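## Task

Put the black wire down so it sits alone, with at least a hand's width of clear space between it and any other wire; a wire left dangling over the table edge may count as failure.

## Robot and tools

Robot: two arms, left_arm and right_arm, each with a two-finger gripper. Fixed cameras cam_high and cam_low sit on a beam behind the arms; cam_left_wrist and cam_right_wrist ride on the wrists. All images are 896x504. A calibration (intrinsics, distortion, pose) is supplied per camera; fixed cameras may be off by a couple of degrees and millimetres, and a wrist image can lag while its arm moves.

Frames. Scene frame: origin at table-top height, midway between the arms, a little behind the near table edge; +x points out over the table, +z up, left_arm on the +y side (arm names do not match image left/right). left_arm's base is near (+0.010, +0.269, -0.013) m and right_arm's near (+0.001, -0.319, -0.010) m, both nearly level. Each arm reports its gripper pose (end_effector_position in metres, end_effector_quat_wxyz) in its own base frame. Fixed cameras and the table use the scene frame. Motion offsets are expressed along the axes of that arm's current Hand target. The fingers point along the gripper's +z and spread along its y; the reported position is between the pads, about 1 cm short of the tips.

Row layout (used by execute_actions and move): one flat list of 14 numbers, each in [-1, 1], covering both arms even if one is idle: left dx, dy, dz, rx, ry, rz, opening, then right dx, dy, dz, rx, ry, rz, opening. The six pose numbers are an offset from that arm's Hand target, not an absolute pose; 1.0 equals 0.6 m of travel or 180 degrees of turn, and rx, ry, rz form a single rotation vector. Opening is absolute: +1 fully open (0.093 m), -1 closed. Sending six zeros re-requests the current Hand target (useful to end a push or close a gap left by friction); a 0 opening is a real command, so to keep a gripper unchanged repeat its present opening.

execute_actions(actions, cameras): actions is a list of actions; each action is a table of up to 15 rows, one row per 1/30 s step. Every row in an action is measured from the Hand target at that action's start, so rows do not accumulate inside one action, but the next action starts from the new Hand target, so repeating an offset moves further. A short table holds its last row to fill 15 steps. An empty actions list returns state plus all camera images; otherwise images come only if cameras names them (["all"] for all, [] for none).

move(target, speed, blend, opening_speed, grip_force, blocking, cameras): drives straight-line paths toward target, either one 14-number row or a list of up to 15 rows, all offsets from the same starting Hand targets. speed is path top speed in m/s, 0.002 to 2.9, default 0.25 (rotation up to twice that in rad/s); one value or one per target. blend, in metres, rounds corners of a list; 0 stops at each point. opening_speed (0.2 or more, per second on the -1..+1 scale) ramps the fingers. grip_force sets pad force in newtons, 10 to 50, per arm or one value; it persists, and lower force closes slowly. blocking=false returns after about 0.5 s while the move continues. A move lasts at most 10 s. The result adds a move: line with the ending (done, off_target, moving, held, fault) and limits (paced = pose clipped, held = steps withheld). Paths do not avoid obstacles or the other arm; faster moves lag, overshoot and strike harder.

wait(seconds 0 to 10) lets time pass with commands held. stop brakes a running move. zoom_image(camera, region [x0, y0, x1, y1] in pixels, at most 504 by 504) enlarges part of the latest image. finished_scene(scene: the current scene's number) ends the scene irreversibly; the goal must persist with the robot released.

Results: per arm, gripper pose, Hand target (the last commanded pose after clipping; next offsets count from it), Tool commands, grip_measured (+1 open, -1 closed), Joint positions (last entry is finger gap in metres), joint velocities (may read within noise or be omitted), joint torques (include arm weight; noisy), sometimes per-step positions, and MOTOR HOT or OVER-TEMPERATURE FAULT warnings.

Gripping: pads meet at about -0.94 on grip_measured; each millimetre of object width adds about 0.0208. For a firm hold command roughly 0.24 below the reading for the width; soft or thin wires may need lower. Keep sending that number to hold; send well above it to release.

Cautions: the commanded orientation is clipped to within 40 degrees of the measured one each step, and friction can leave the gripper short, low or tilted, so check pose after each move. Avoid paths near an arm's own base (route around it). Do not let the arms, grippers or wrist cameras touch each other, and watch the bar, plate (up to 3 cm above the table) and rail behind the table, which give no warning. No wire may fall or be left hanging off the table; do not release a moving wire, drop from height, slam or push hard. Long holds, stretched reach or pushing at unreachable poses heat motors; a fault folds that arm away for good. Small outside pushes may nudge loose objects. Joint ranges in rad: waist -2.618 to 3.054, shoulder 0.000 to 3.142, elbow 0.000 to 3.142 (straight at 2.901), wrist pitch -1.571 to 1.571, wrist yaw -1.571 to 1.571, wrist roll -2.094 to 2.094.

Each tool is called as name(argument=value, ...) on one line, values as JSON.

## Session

execute_actions(actions=[])

zoom_image(camera="cam_high", region=[370, 190, 530, 310])

zoom_image(camera="cam_low", region=[320, 180, 480, 300])

Scene clock: 0.00 s.
left_arm: end_effector_position=(+0.2884, -0.2939, +0.2740) grip_measured=-0.925 end_effector_quat_wxyz=(+0.445, +0.542, +0.552, -0.451) | right_arm: end_effector_position=(+0.3754, +0.0000, +0.4021) grip_measured=+1.000 end_effector_quat_wxyz=(+0.707, +0.000, +0.707, +0.000)
Joint positions: left_arm=[-0.421 1.493 1.105 -0.065 1.106 0.395 0.001] | right_arm=[0 1.047 1.047 0 0 0 0.093]
Joint velocities: within noise
Joint torques (N m): no reading
Heat: left arm: 44 °C; right arm: 38 °C.
Hand target: left_arm +0.2880, -0.2941, +0.2821; +0.454, +0.545, +0.544, -0.448 | right_arm +0.3737, -0.0005, +0.4119; +0.716, +0.001, +0.698, -0.001
Tool commands: left_gripper/opening=-0.931621 right_gripper/opening=+1.0
camera_calibration:
cam_left_wrist: T_world_to_cam=[[-0.999921, 0.0104375, 0.00704004, 0.288455], [0.000559419, 0.595469, -0.803378, 0.433323], [-0.0125774, -0.803311, -0.595428, 0.0204989], [0, 0, 0, 1]] pos_world=[0.288448, -0.244574, 0.358297]
cam_right_wrist: T_world_to_cam=[[0.0134922, -0.999842, -0.0115391, 0.00016676], [-0.398845, 0.00520095, -0.917004, 0.561547], [0.916919, 0.0169747, -0.398712, -0.0974506], [0, 0, 0, 1]] pos_world=[0.313322, -0.00109965, 0.476088]

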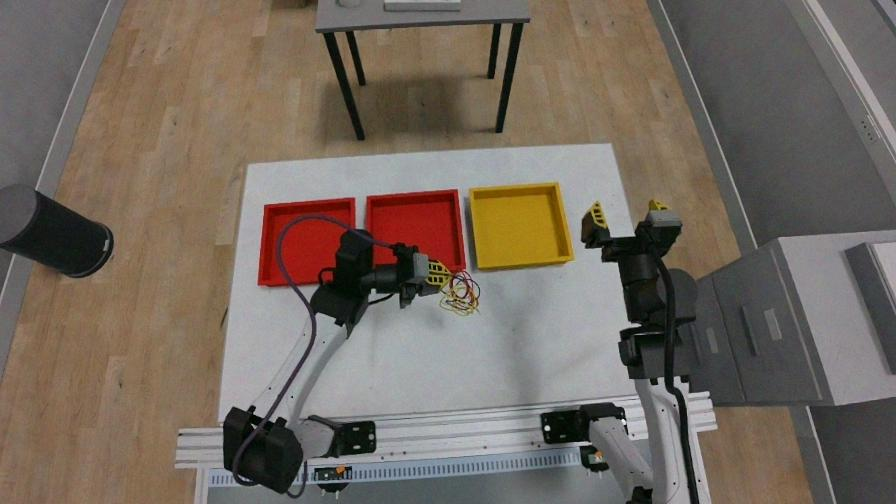

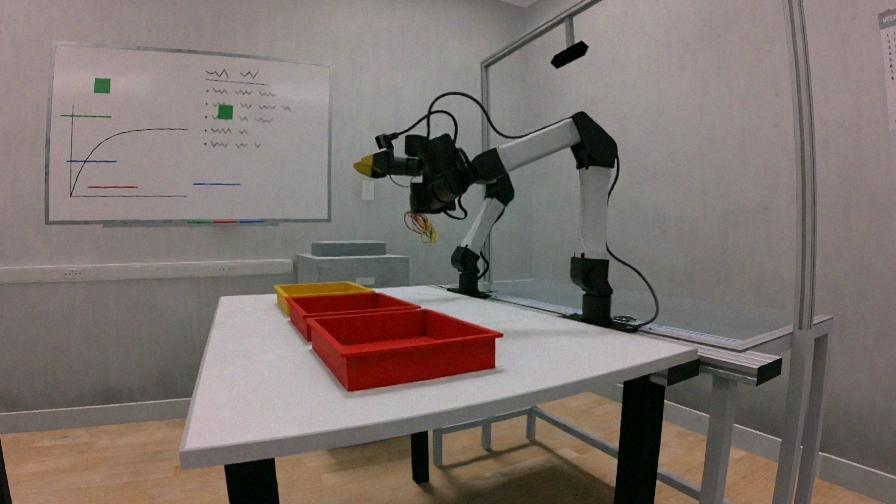

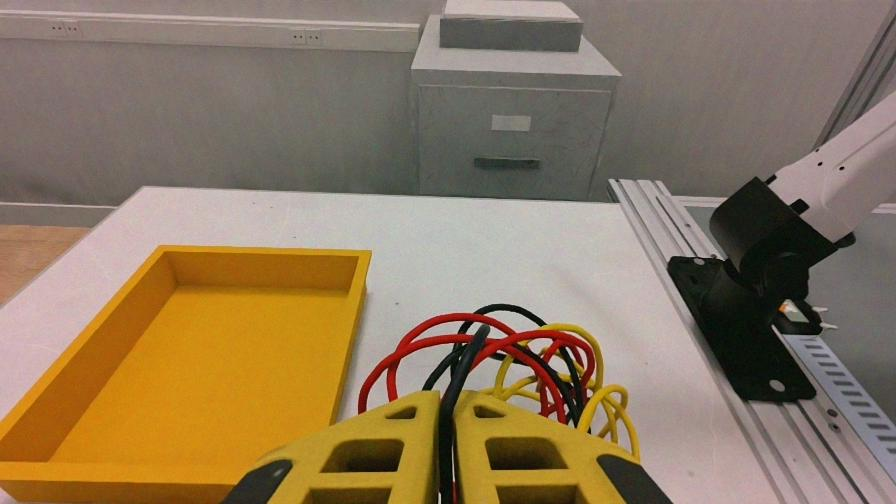

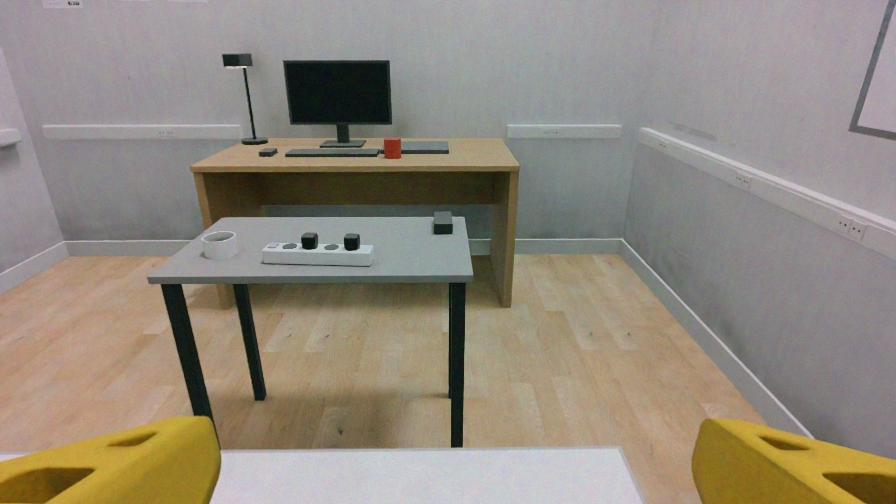

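Scaled by 3.150 from the camera's 896x504 image, which has a finer 1280x720 frame.

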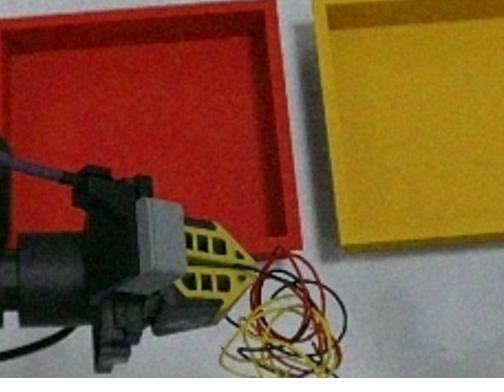

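Scaled by 3.150 from the camera's 896x504 image, which has a finer 1280x720 frame.

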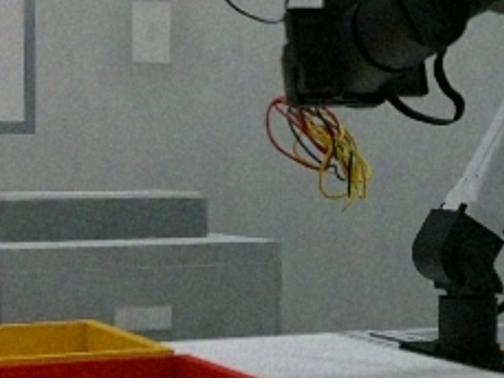

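move(target=[-0.0402,0.087,-0.304,-0.1964,0.0015,-0.0372,-0.9316,0.1793,0.4983,-0.2922,-0.3222,0.0074,0.0041,1.0], cameras=["all"], speed=0.15)

zoom_image(camera="cam_right_wrist", region=[330, 30, 600, 280])

Scene clock: 22.67 s.
left_arm: end_effector_position=(+0.3404, -0.1213, +0.3224) grip_measured=-0.925 end_effector_quat_wxyz=(+0.553, +0.349, +0.695, -0.298) | right_arm: end_effector_position=(+0.2048, +0.2950, +0.2977) grip_measured=+1.000 end_effector_quat_wxyz=(+0.616, -0.339, +0.628, +0.333)
Joint positions: left_arm=[0.055 1.21 1.07 -0.248 0.978 0.297 0.001] | right_arm=[0.941 0.947 0.606 0.323 -0.049 0 0.093]
Joint torques (N m): left_arm=[0.49 -5.55 11.45 2 0.16 -0.16] | right_arm=[1.07 -1.59 6.99 2.21 -0.1 0.02]
Heat: left arm: 48 °C; right arm: 40 °C.
Hand target: left_arm +0.3392, -0.1191, +0.3401; +0.570, +0.350, +0.686, -0.286 | right_arm +0.2018, +0.2989, +0.2999; +0.619, -0.342, +0.619, +0.342
Off the commanded pose: left_arm 0.018 m, 3 deg | right_arm 0.005 m, 2 deg.
move: off_target (left_arm)
camera_calibration:
cam_left_wrist: T_world_to_cam=[[-0.824395, -0.565667, 0.0198409, 0.204535], [-0.356409, 0.491555, -0.794573, 0.4755], [0.439711, -0.662113, -0.606845, 0.0554824], [0, 0, 0, 1]] pos_world=[0.313694, -0.0813, 0.40743]
cam_right_wrist: T_world_to_cam=[[0.843096, -0.537613, -0.0127209, -0.00980795], [-0.233482, -0.344636, -0.909237, 0.46321], [0.484434, 0.769544, -0.416084, -0.115966], [0, 0, 0, 1]] pos_world=[0.172598, 0.243607, 0.372791]

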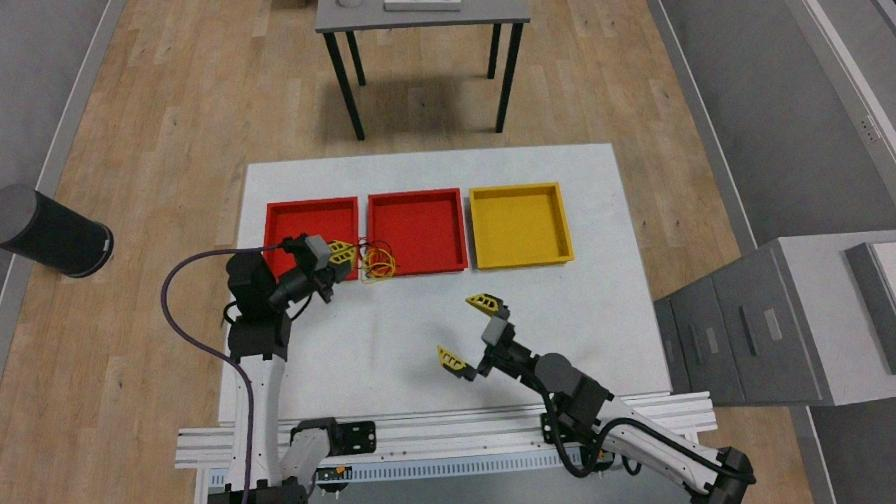

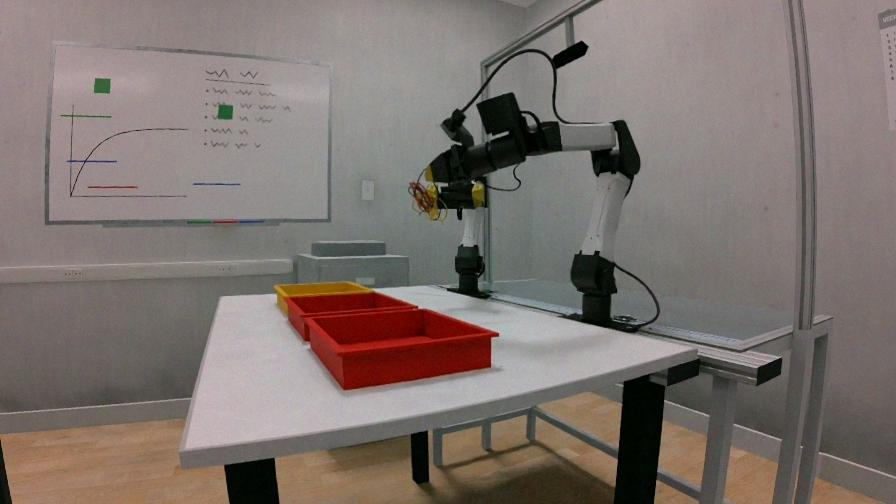

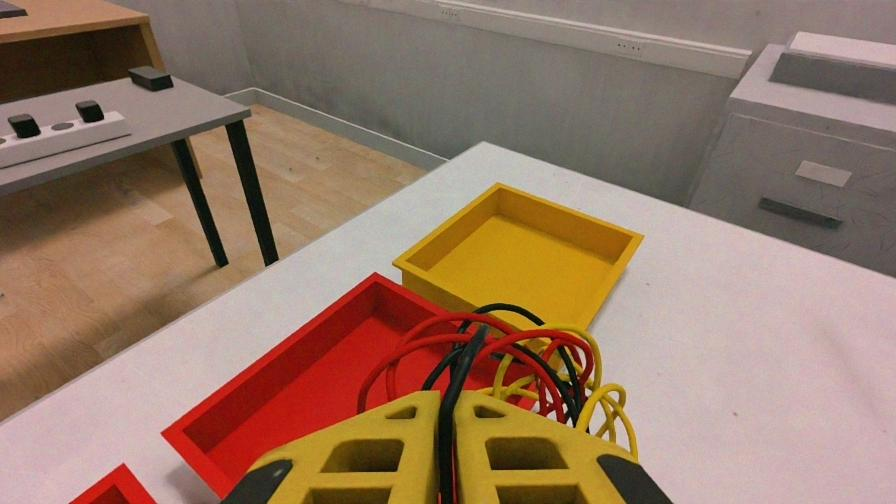

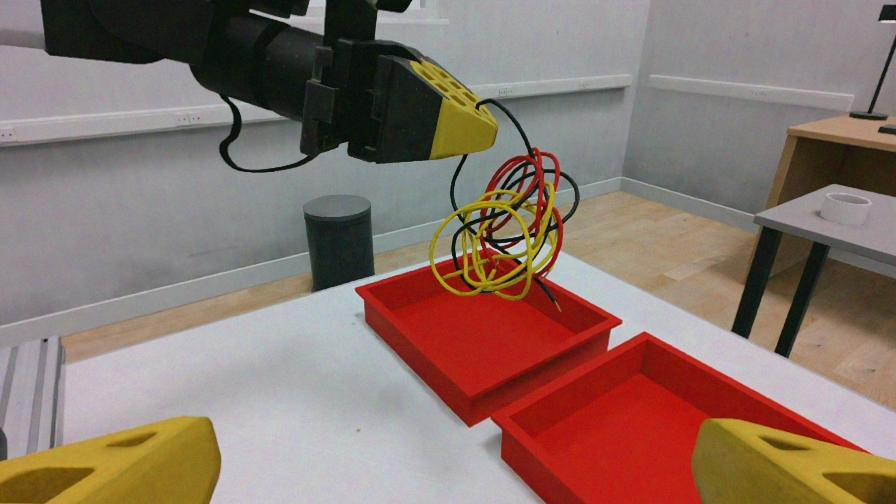

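Scaled by 1.867 from the camera's 896x504 image, which has a finer 1280x720 frame.

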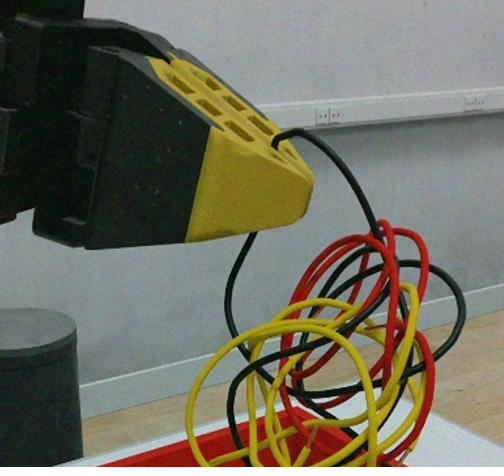

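move(target=[[0,0,0,0,0,0,-0.9316,0.0783,-0.0317,0.083,0,0,0,1.0],[0,0,0,0,0,0,-0.9316,0.0783,-0.0317,0.2117,0,0,0,1.0]], cameras=["all"], speed=0.12, blend=0.02)

zoom_image(camera="cam_right_wrist", region=[330, 30, 730, 430])

zoom_image(camera="cam_low", region=[380, 140, 500, 250])

Scene clock: 47.00 s.
left_arm: end_effector_position=(+0.3404, -0.1213, +0.3223) grip_measured=-0.925 end_effector_quat_wxyz=(+0.553, +0.349, +0.696, -0.298) | right_arm: end_effector_position=(+0.2829, +0.3892, +0.2363) grip_measured=+1.000 end_effector_quat_wxyz=(+0.603, -0.348, +0.636, +0.334)
Joint positions: left_arm=[0.055 1.21 1.07 -0.248 0.978 0.297 0.001] | right_arm=[0.908 1.581 0.804 0.727 -0.099 0 0.093]
Joint torques (N m): left_arm=[0.62 -5.48 11.36 2.03 0.18 -0.18] | right_arm=[0.58 -5.15 9.99 2.24 0.1 -0.01]
Heat: left arm: 54 °C; right arm: 41 °C.
Hand target: left_arm +0.3391, -0.1191, +0.3400; +0.570, +0.350, +0.686, -0.286 | right_arm +0.2855, +0.3963, +0.2530; +0.619, -0.342, +0.619, +0.342
Off the commanded pose: left_arm 0.018 m, 3 deg | right_arm 0.018 m, 3 deg.
move: off_target (left_arm, right_arm)
camera_calibration:
cam_left_wrist: T_world_to_cam=[[-0.824411, -0.565632, 0.0201886, 0.204404], [-0.356734, 0.491586, -0.794408, 0.475459], [0.439418, -0.66212, -0.607049, 0.0555961], [0, 0, 0, 1]] pos_world=[0.313695, -0.0813, 0.407331]
cam_right_wrist: T_world_to_cam=[[0.851685, -0.523772, -0.0171945, -0.0324549], [-0.245761, -0.370213, -0.895848, 0.468456], [0.462855, 0.767206, -0.444028, -0.238082], [0, 0, 0, 1]] pos_world=[0.252967, 0.339088, 0.313392]

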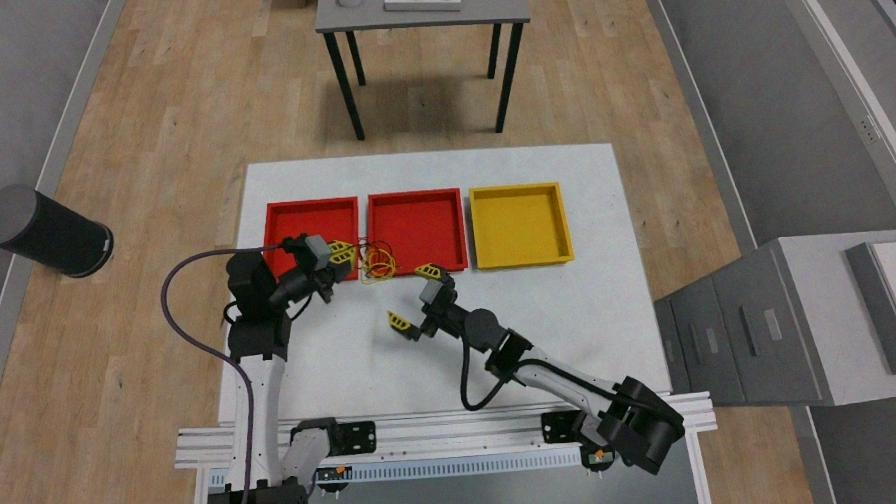

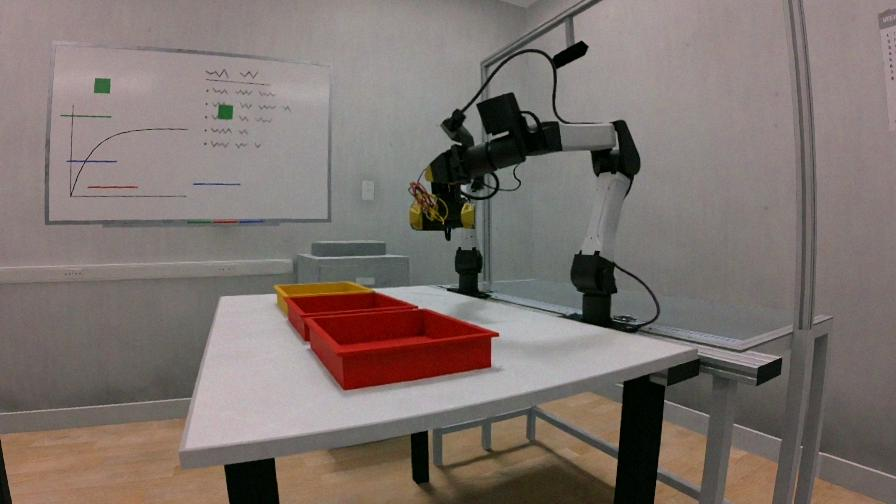

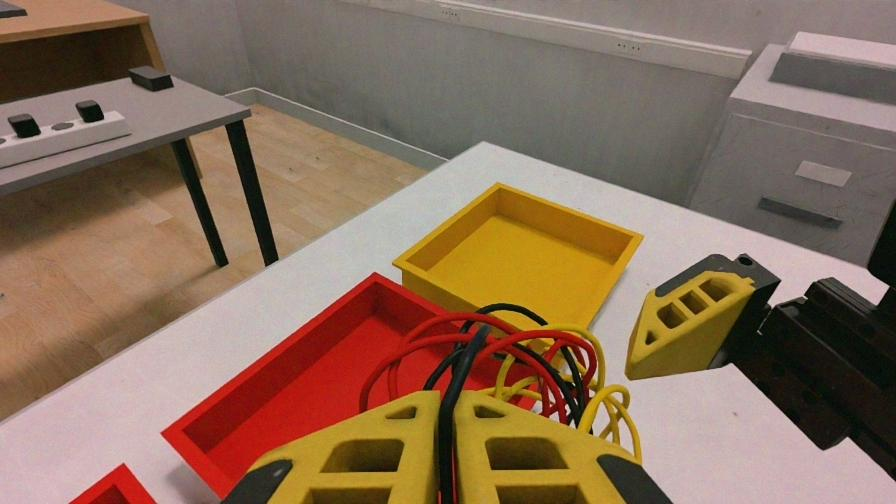

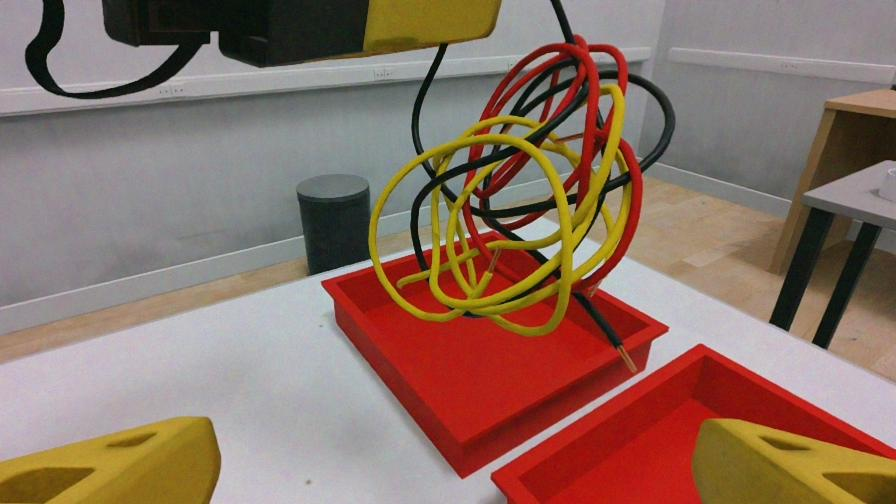

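Scaled by 1.260 from the camera's 896x504 image, which has a finer 1280x720 frame.

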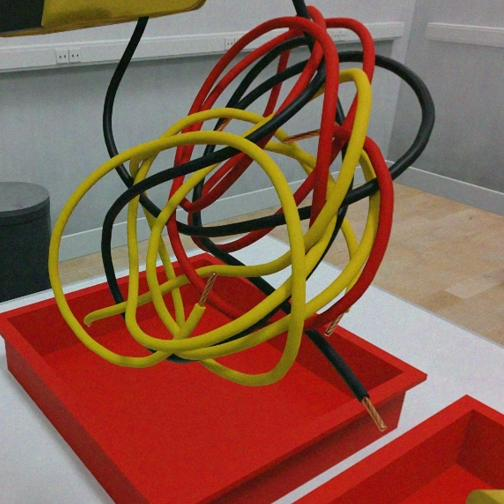

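Scaled by 4.200 from the camera's 896x504 image, which has a finer 1280x720 frame.

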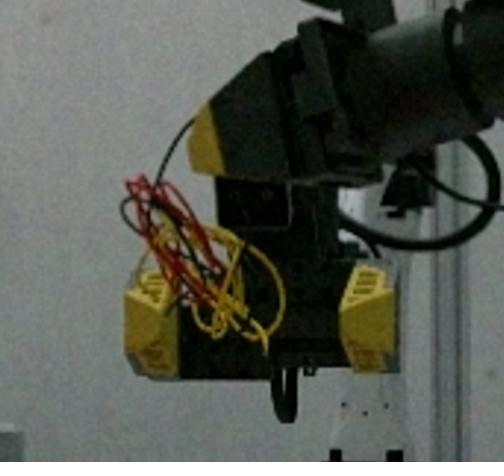

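move(target=[[0,0,0,0,0,0,-0.9316,-0.0407,0.0323,-0.06,0,0,0,1.0],[0,0,0,0,0,0,-0.9316,-0.0407,0.0323,0.045,0,0,0,-0.55]], cameras=["cam_right_wrist"], speed=0.08, opening_speed=1.0)

Scene clock: 81.63 s.
left_arm: end_effector_position=(+0.3404, -0.1213, +0.3223) grip_measured=-0.925 end_effector_quat_wxyz=(+0.553, +0.349, +0.696, -0.298) | right_arm: end_effector_position=(+0.2811, +0.4233, +0.2643) grip_measured=-0.549 end_effector_quat_wxyz=(+0.607, -0.348, +0.629, +0.338)
Joint positions: left_arm=[0.055 1.21 1.07 -0.248 0.978 0.297 0.001] | right_arm=[0.971 1.633 0.966 0.633 -0.042 0 0.019]
Joint torques (N m): left_arm=[0.62 -5.5 11.44 2.01 0.22 -0.14] | right_arm=[0.79 -5.91 10.37 2 0.18 0]
Heat: left arm: 58 °C; right arm: 46 °C.
Hand target: left_arm +0.3391, -0.1191, +0.3401; +0.570, +0.350, +0.686, -0.286 | right_arm +0.2835, +0.4295, +0.2775; +0.619, -0.342, +0.619, +0.342
Off the commanded pose: left_arm 0.018 m, 3 deg | right_arm 0.015 m, 2 deg.
move: off_target (left_arm, right_arm); target 2's new opening was sent with right_arm's hand 0.015 m and 2 deg from that target
camera_calibration:
cam_right_wrist: T_world_to_cam=[[0.855101, -0.518286, -0.0135044, -0.0168397], [-0.233266, -0.361334, -0.902787, 0.500243], [0.463023, 0.775124, -0.429875, -0.258196], [0, 0, 0, 1]] pos_world=[0.25064, 0.372161, 0.340394]
Images, in order (width x height): cam_right_wrist 896x504.

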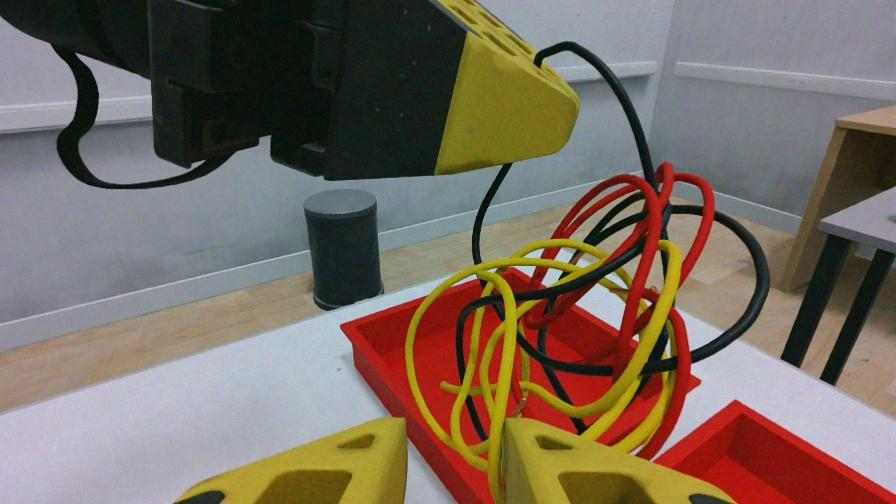

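move(target=[[0,0,0,0,0,0,-0.9316,0,0.0,-0.075,0,0,0,-0.55],[0,0,0,0,0,0,-0.9316,-0.0183,-0.0183,-0.075,0,0,0,-0.2],[0,0,0,0,0,0,-0.9316,-0.0183,-0.0183,0.0217,0,0,0,-0.2]], cameras=["cam_right_wrist"], speed=0.07, blend=[0.01,0.01,0])

Scene clock: 99.97 s.
left_arm: end_effector_position=(+0.3404, -0.1213, +0.3222) grip_measured=-0.925 end_effector_quat_wxyz=(+0.553, +0.349, +0.696, -0.298) | right_arm: end_effector_position=(+0.2981, +0.4282, +0.2773) grip_measured=-0.201 end_effector_quat_wxyz=(+0.612, -0.344, +0.629, +0.336)
Joint positions: left_arm=[0.055 1.21 1.07 -0.249 0.978 0.297 0.001] | right_arm=[0.944 1.666 1.049 0.59 -0.058 0 0.036]
Joint torques (N m): left_arm=[0.54 -5.59 11.52 2 0.23 -0.14] | right_arm=[0.46 -6.16 10.21 1.94 0.04 0.02]
Heat: left arm: 60 °C; right arm: 48 °C.
Hand target: left_arm +0.3392, -0.1191, +0.3400; +0.570, +0.350, +0.686, -0.286 | right_arm +0.2996, +0.4347, +0.2883; +0.619, -0.342, +0.619, +0.342
Off the commanded pose: left_arm 0.018 m, 3 deg | right_arm 0.013 m, 2 deg.
move: off_target (left_arm, right_arm); blend cut to 0.0078 m at target 1, 0 m at target 2; target 2's new opening was sent with right_arm's hand 0.023 m and 3 deg from that target
camera_calibration:
cam_right_wrist: T_world_to_cam=[[0.849369, -0.52763, -0.0133778, -0.0230788], [-0.233328, -0.35263, -0.906206, 0.514932], [0.473425, 0.772825, -0.422624, -0.268404], [0, 0, 0, 1]] pos_world=[0.26682, 0.376833, 0.352892]
Images, in order (width x height): cam_right_wrist 896x504.

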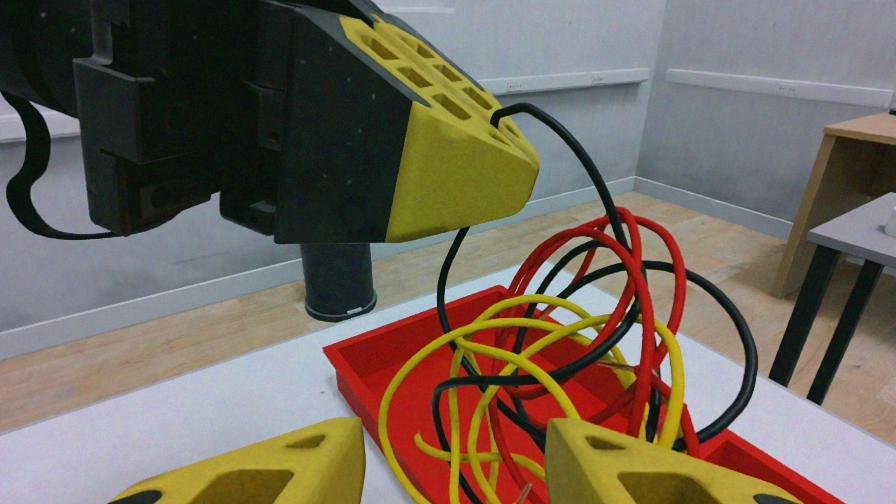

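zoom_image(camera="cam_right_wrist", region=[520, 300, 780, 500])

zoom_image(camera="cam_right_wrist", region=[360, 190, 620, 390])

zoom_image(camera="cam_right_wrist", region=[360, 304, 620, 504])

Scaled by 1.938 from the camera's 896x504 image, which has a finer 1280x720 frame.

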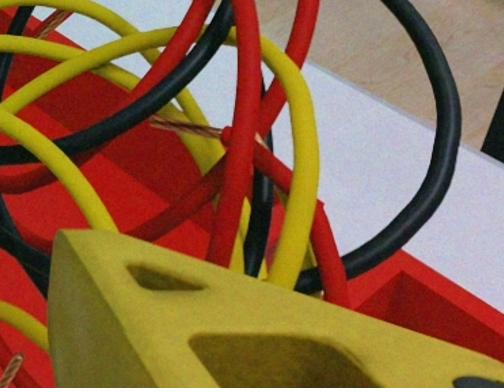

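Scaled by 1.938 from the camera's 896x504 image, which has a finer 1280x720 frame.

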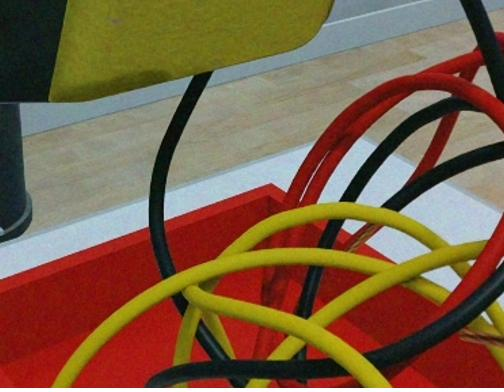

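Scaled by 1.938 from the camera's 896x504 image, which has a finer 1280x720 frame.

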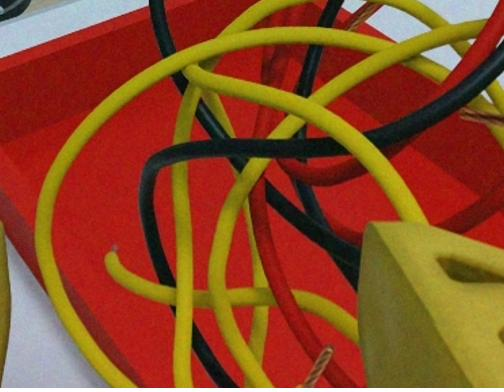

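move(target=[[0,0,0,0,0,0,-0.9316,0,-0.0675,-0.0167,0,0,0,0.0],[0,0,0,0,0,0,-0.9316,0,-0.0675,0.04,0,0,0,0.0]], cameras=["cam_right_wrist"], speed=0.06)

zoom_image(camera="cam_right_wrist", region=[300, 200, 700, 504])

Scene clock: 150.97 s.
left_arm: end_effector_position=(+0.3405, -0.1212, +0.3222) grip_measured=-0.925 end_effector_quat_wxyz=(+0.553, +0.349, +0.696, -0.298) | right_arm: end_effector_position=(+0.3464, +0.4259, +0.2789) grip_measured=-0.001 end_effector_quat_wxyz=(+0.613, -0.341, +0.628, +0.336)
Joint positions: left_arm=[0.055 1.21 1.07 -0.249 0.978 0.297 0.001] | right_arm=[0.839 1.768 1.171 0.575 -0.159 0 0.045]
Joint torques (N m): left_arm=[0.59 -5.44 11.38 1.99 0.22 -0.16] | right_arm=[0.9 -6.99 10.32 1.98 0.06 -0.03]
Heat: left arm: 62 °C; right arm: 51 °C.
Hand target: left_arm +0.3391, -0.1191, +0.3400; +0.570, +0.350, +0.686, -0.286 | right_arm +0.3467, +0.4335, +0.2884; +0.619, -0.342, +0.619, +0.342
Off the commanded pose: left_arm 0.018 m, 3 deg | right_arm 0.012 m, 1 deg.
move: off_target (left_arm, right_arm)
camera_calibration:
cam_right_wrist: T_world_to_cam=[[0.847531, -0.530525, -0.0153364, -0.0627977], [-0.23409, -0.347722, -0.907905, 0.525514], [0.476333, 0.773067, -0.418896, -0.29092], [0, 0, 0, 1]] pos_world=[0.314815, 0.374317, 0.354289]
Images, in order (width x height): cam_right_wrist 896x504.

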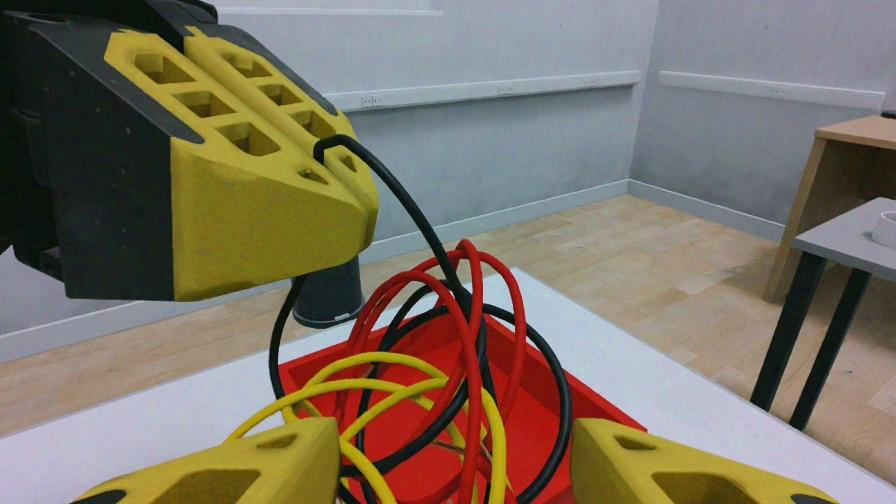

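Scaled by 1.260 from the camera's 896x504 image, which has a finer 1280x720 frame.

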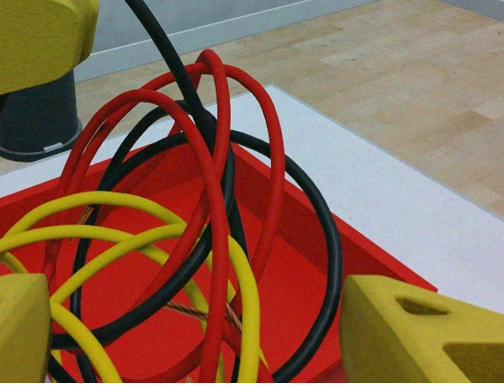

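move(target=[[0,0,0,0,0,0,-0.9316,0,0,-0.02,0,0,0,0.0],[0,0,0,0,0,0,-0.9316,0,0,0.016,0,0,0,0.0]], cameras=["cam_right_wrist"], speed=0.05)

zoom_image(camera="cam_right_wrist", region=[300, 304, 600, 504])

Scene clock: 163.53 s.
left_arm: end_effector_position=(+0.3406, -0.1211, +0.3221) grip_measured=-0.925 end_effector_quat_wxyz=(+0.553, +0.348, +0.696, -0.297) | right_arm: end_effector_position=(+0.3500, +0.4351, +0.2794) grip_measured=-0.001 end_effector_quat_wxyz=(+0.613, -0.343, +0.627, +0.338)
Joint positions: left_arm=[0.055 1.21 1.07 -0.249 0.976 0.297 0.001] | right_arm=[0.845 1.802 1.214 0.566 -0.159 0 0.045]
Joint torques (N m): left_arm=[0.5 -5.57 11.52 2.02 0.21 -0.12] | right_arm=[0.59 -7.38 10.55 1.96 0.03 0.12]
Heat: left arm: 63 °C; right arm: 50 °C.
Hand target: left_arm +0.3392, -0.1191, +0.3401; +0.570, +0.350, +0.686, -0.286 | right_arm +0.3519, +0.4416, +0.2884; +0.619, -0.342, +0.619, +0.342
Off the commanded pose: left_arm 0.018 m, 3 deg | right_arm 0.011 m, 1 deg.
move: off_target (left_arm, right_arm)
camera_calibration:
cam_right_wrist: T_world_to_cam=[[0.850749, -0.525351, -0.0152548, -0.064446], [-0.231549, -0.348595, -0.908222, 0.529582], [0.471818, 0.776201, -0.418212, -0.299623], [0, 0, 0, 1]] pos_world=[0.318819, 0.383321, 0.354689]
Images, in order (width x height): cam_right_wrist 896x504.

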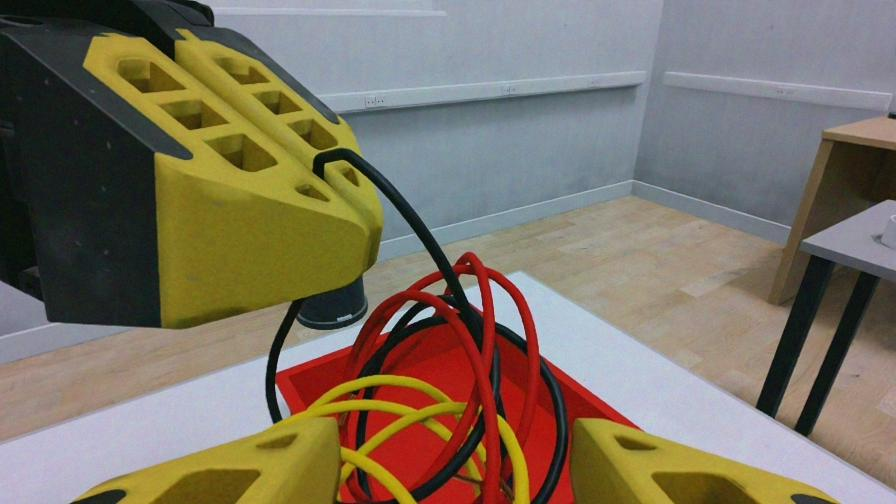

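Scaled by 1.680 from the camera's 896x504 image, which has a finer 1280x720 frame.

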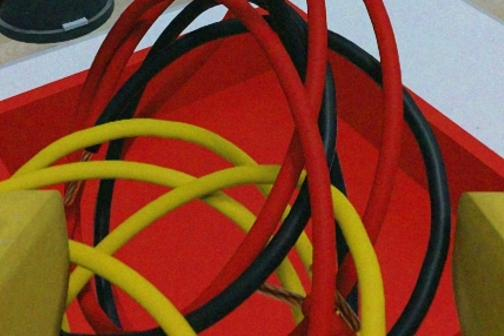

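move(target=[[0,0,0,0,0,0,-0.9316,0,0,-0.042,0,0,0,0.0],[0,0,0,0,0,0,-0.9316,0,0,-0.0117,0,0,0,0.0]], cameras=["cam_right_wrist"], speed=0.05)

zoom_image(camera="cam_right_wrist", region=[300, 304, 600, 504])

Scene clock: 177.40 s.
left_arm: end_effector_position=(+0.3405, -0.1211, +0.3218) grip_measured=-0.925 end_effector_quat_wxyz=(+0.552, +0.348, +0.697, -0.298) | right_arm: end_effector_position=(+0.3458, +0.4303, +0.2770) grip_measured=-0.001 end_effector_quat_wxyz=(+0.610, -0.344, +0.630, +0.337)
Joint positions: left_arm=[0.055 1.21 1.07 -0.251 0.976 0.297 0.001] | right_arm=[0.845 1.779 1.184 0.565 -0.159 0 0.045]
Joint torques (N m): left_arm=[0.59 -5.59 11.55 2.02 0.21 -0.14] | right_arm=[0.34 -7.27 10.14 1.97 -0.01 0.04]
Heat: left arm: 63 °C; right arm: 51 °C.
Hand target: left_arm +0.3391, -0.1191, +0.3400; +0.570, +0.350, +0.686, -0.286 | right_arm +0.3481, +0.4356, +0.2886; +0.619, -0.342, +0.619, +0.342
Off the commanded pose: left_arm 0.018 m, 3 deg | right_arm 0.013 m, 2 deg.
move: off_target (left_arm, right_arm)
camera_calibration:
cam_right_wrist: T_world_to_cam=[[0.850661, -0.525452, -0.0166337, -0.0629202], [-0.236372, -0.35402, -0.904875, 0.527823], [0.469579, 0.773673, -0.425353, -0.291], [0, 0, 0, 1]] pos_world=[0.314934, 0.378937, 0.352789]
Images, in order (width x height): cam_right_wrist 896x504.

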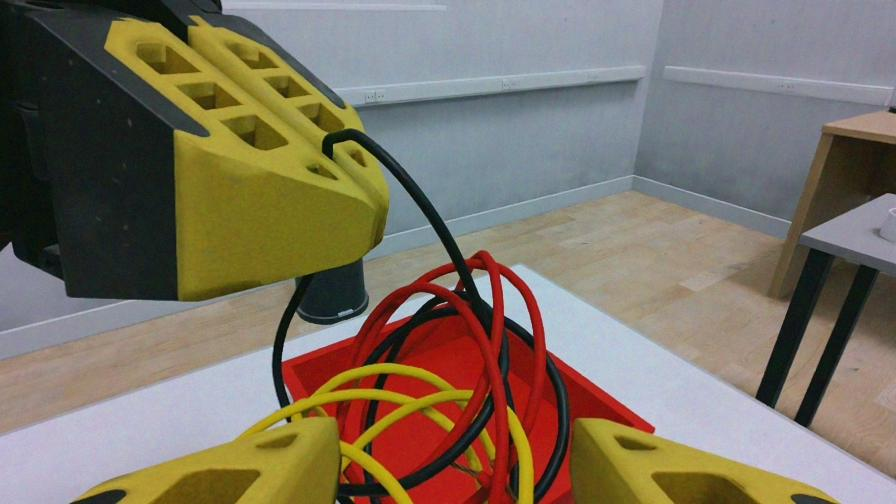

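Scaled by 1.680 from the camera's 896x504 image, which has a finer 1280x720 frame.

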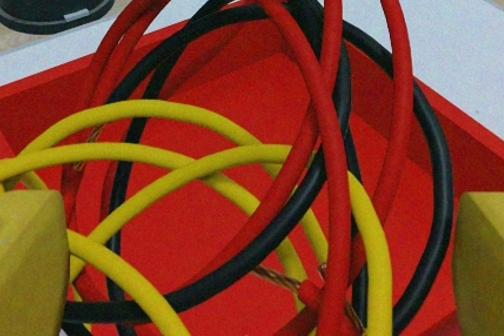

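move(target=[0,0,0,0,0,0,-0.9316,0,0,0,0,0,0,-1.0], cameras=["cam_right_wrist","cam_low"], speed=0.05, opening_speed=0.6)

zoom_image(camera="cam_right_wrist", region=[300, 204, 650, 504])

zoom_image(camera="cam_low", region=[380, 140, 500, 250])

Scene clock: 187.90 s.
left_arm: end_effector_position=(+0.3405, -0.1211, +0.3217) grip_measured=-0.925 end_effector_quat_wxyz=(+0.552, +0.348, +0.697, -0.298) | right_arm: end_effector_position=(+0.3458, +0.4303, +0.2770) grip_measured=-0.980 end_effector_quat_wxyz=(+0.610, -0.344, +0.630, +0.337)
Joint positions: left_arm=[0.055 1.21 1.07 -0.251 0.976 0.297 0.001] | right_arm=[0.845 1.779 1.184 0.565 -0.159 0 0]
Joint torques (N m): left_arm=[0.49 -5.59 11.56 2.03 0.22 -0.13] | right_arm=[0.42 -7.58 10.25 2.02 -0.06 0.01]
Heat: left arm: 64 °C; right arm: 52 °C.
Hand target: left_arm +0.3391, -0.1191, +0.3400; +0.570, +0.350, +0.686, -0.286 | right_arm +0.3481, +0.4356, +0.2886; +0.619, -0.342, +0.619, +0.342
Off the commanded pose: left_arm 0.018 m, 3 deg | right_arm 0.013 m, 2 deg.
move: off_target (left_arm, right_arm)
camera_calibration:
cam_right_wrist: T_world_to_cam=[[0.850661, -0.525452, -0.0166337, -0.0629202], [-0.236372, -0.35402, -0.904875, 0.527823], [0.469579, 0.773673, -0.425353, -0.291], [0, 0, 0, 1]] pos_world=[0.314934, 0.378937, 0.352789]
Images, in order (width x height): cam_low 896x504, cam_right_wrist 896x504.

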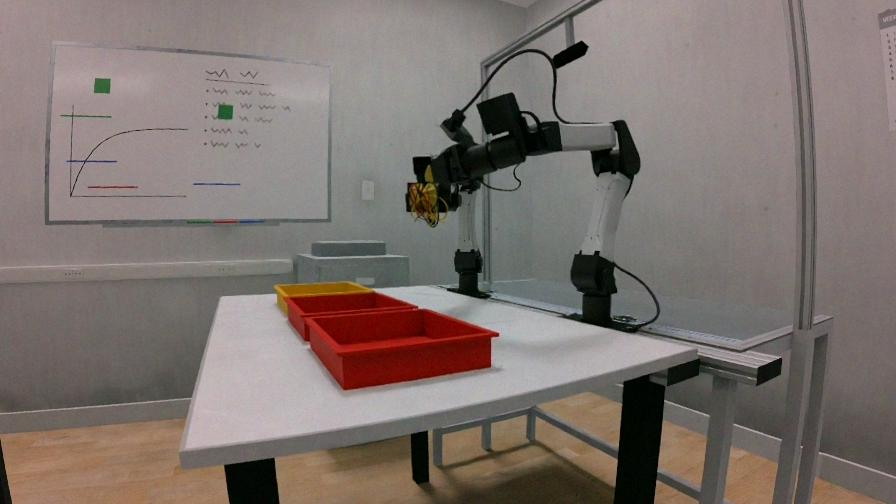

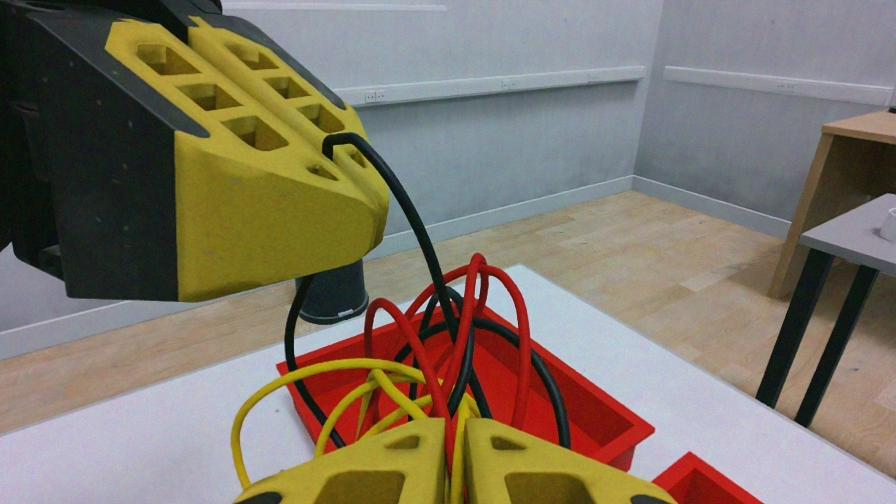

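Scaled by 1.440 from the camera's 896x504 image, which has a finer 1280x720 frame.

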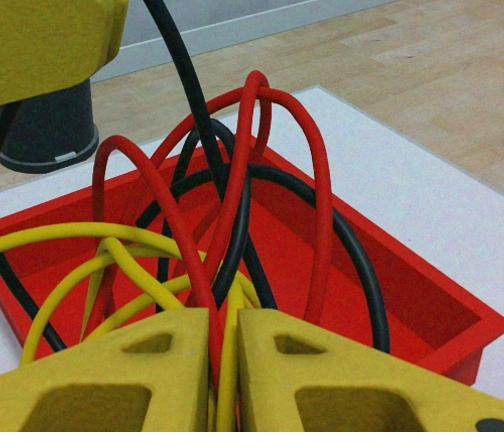

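Scaled by 4.200 from the camera's 896x504 image, which has a finer 1280x720 frame.

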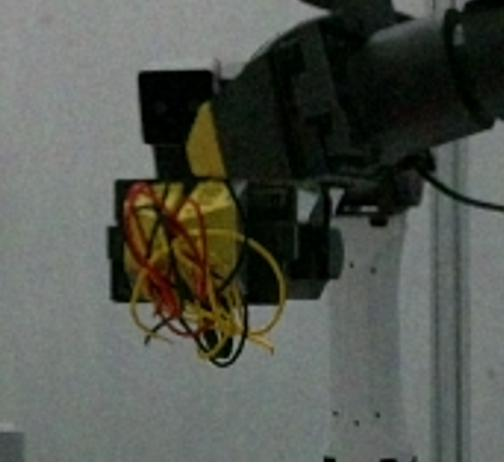

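zoom_image(camera="cam_right_wrist", region=[410, 370, 510, 504])

Scaled by 3.761 from the camera's 896x504 image, which has a finer 1280x720 frame.

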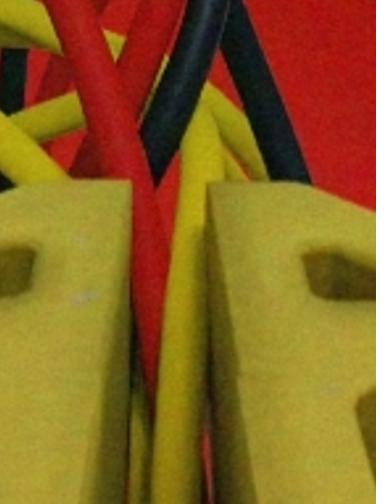

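move(target=[0,0,0,0,0,0,-0.9316,0.05,0,-0.09,0,0,0,-1.0], cameras=["cam_right_wrist","cam_low"], speed=0.04)

zoom_image(camera="cam_right_wrist", region=[250, 154, 650, 504])

zoom_image(camera="cam_low", region=[380, 140, 500, 250])

Scene clock: 197.13 s.
left_arm: end_effector_position=(+0.3399, -0.1210, +0.3197) grip_measured=-0.925 end_effector_quat_wxyz=(+0.548, +0.345, +0.701, -0.299) | right_arm: end_effector_position=(+0.3212, +0.3983, +0.2410) grip_measured=-0.980 end_effector_quat_wxyz=(+0.606, -0.346, +0.632, +0.337)
Joint positions: left_arm=[0.055 1.21 1.07 -0.264 0.974 0.297 0.001] | right_arm=[0.836 1.692 0.934 0.719 -0.172 0 0]
Joint torques (N m): left_arm=[0.47 -5.44 11.52 2.17 0.19 -0.08] | right_arm=[-0.92 -10.92 5.97 2.01 -0.15 0.02]
Heat: left arm: 64 °C; right arm: 52 °C.
Hand target: left_arm +0.3392, -0.1191, +0.3400; +0.570, +0.350, +0.686, -0.286 | right_arm +0.3194, +0.3899, +0.2585; +0.619, -0.342, +0.619, +0.342
Off the commanded pose: left_arm 0.020 m, 3 deg | right_arm 0.019 m, 2 deg.
move: off_target (left_arm, right_arm)
camera_calibration:
cam_right_wrist: T_world_to_cam=[[0.852339, -0.522649, -0.0188593, -0.0605452], [-0.241439, -0.36124, -0.900673, 0.481616], [0.463923, 0.772233, -0.434087, -0.265496], [0, 0, 0, 1]] pos_world=[0.291056, 0.34736, 0.317389]
Images, in order (width x height): cam_low 896x504, cam_right_wrist 896x504.

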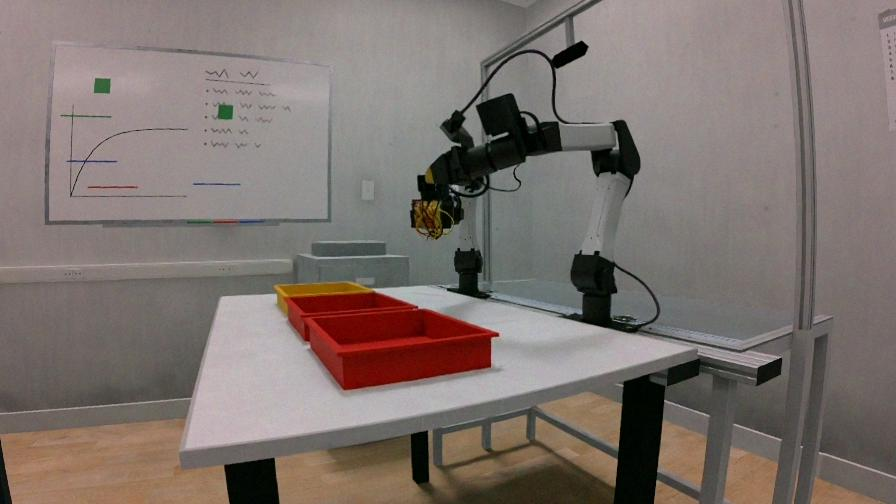

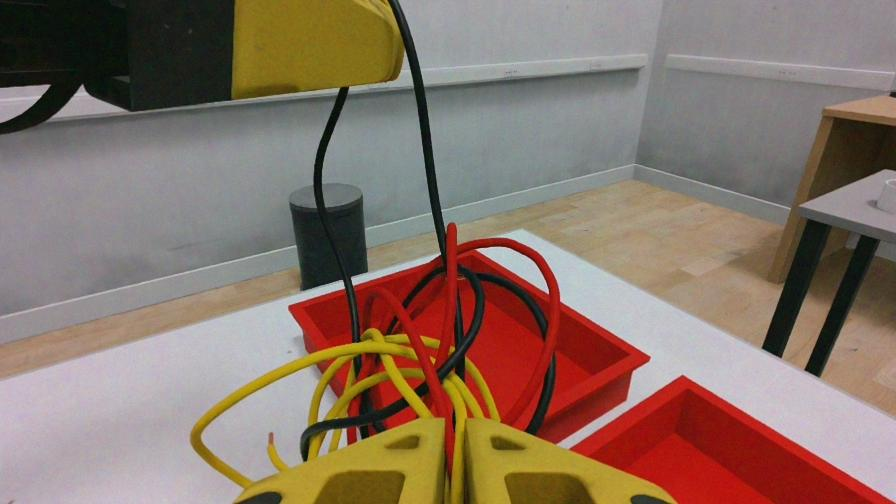

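Scaled by 1.260 from the camera's 896x504 image, which has a finer 1280x720 frame.

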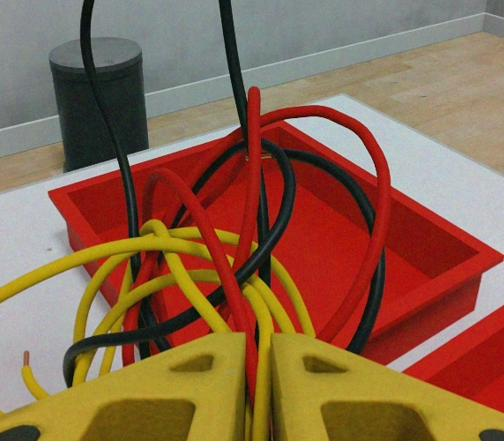

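Scaled by 4.200 from the camera's 896x504 image, which has a finer 1280x720 frame.

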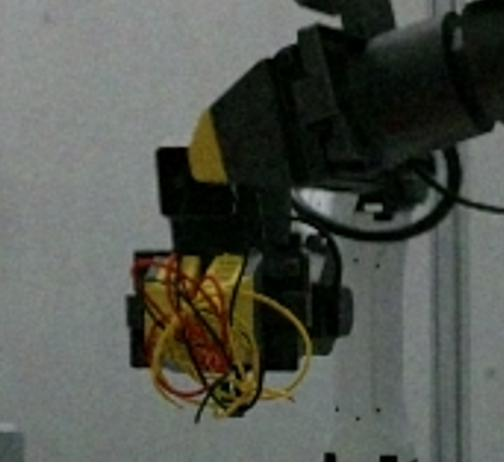

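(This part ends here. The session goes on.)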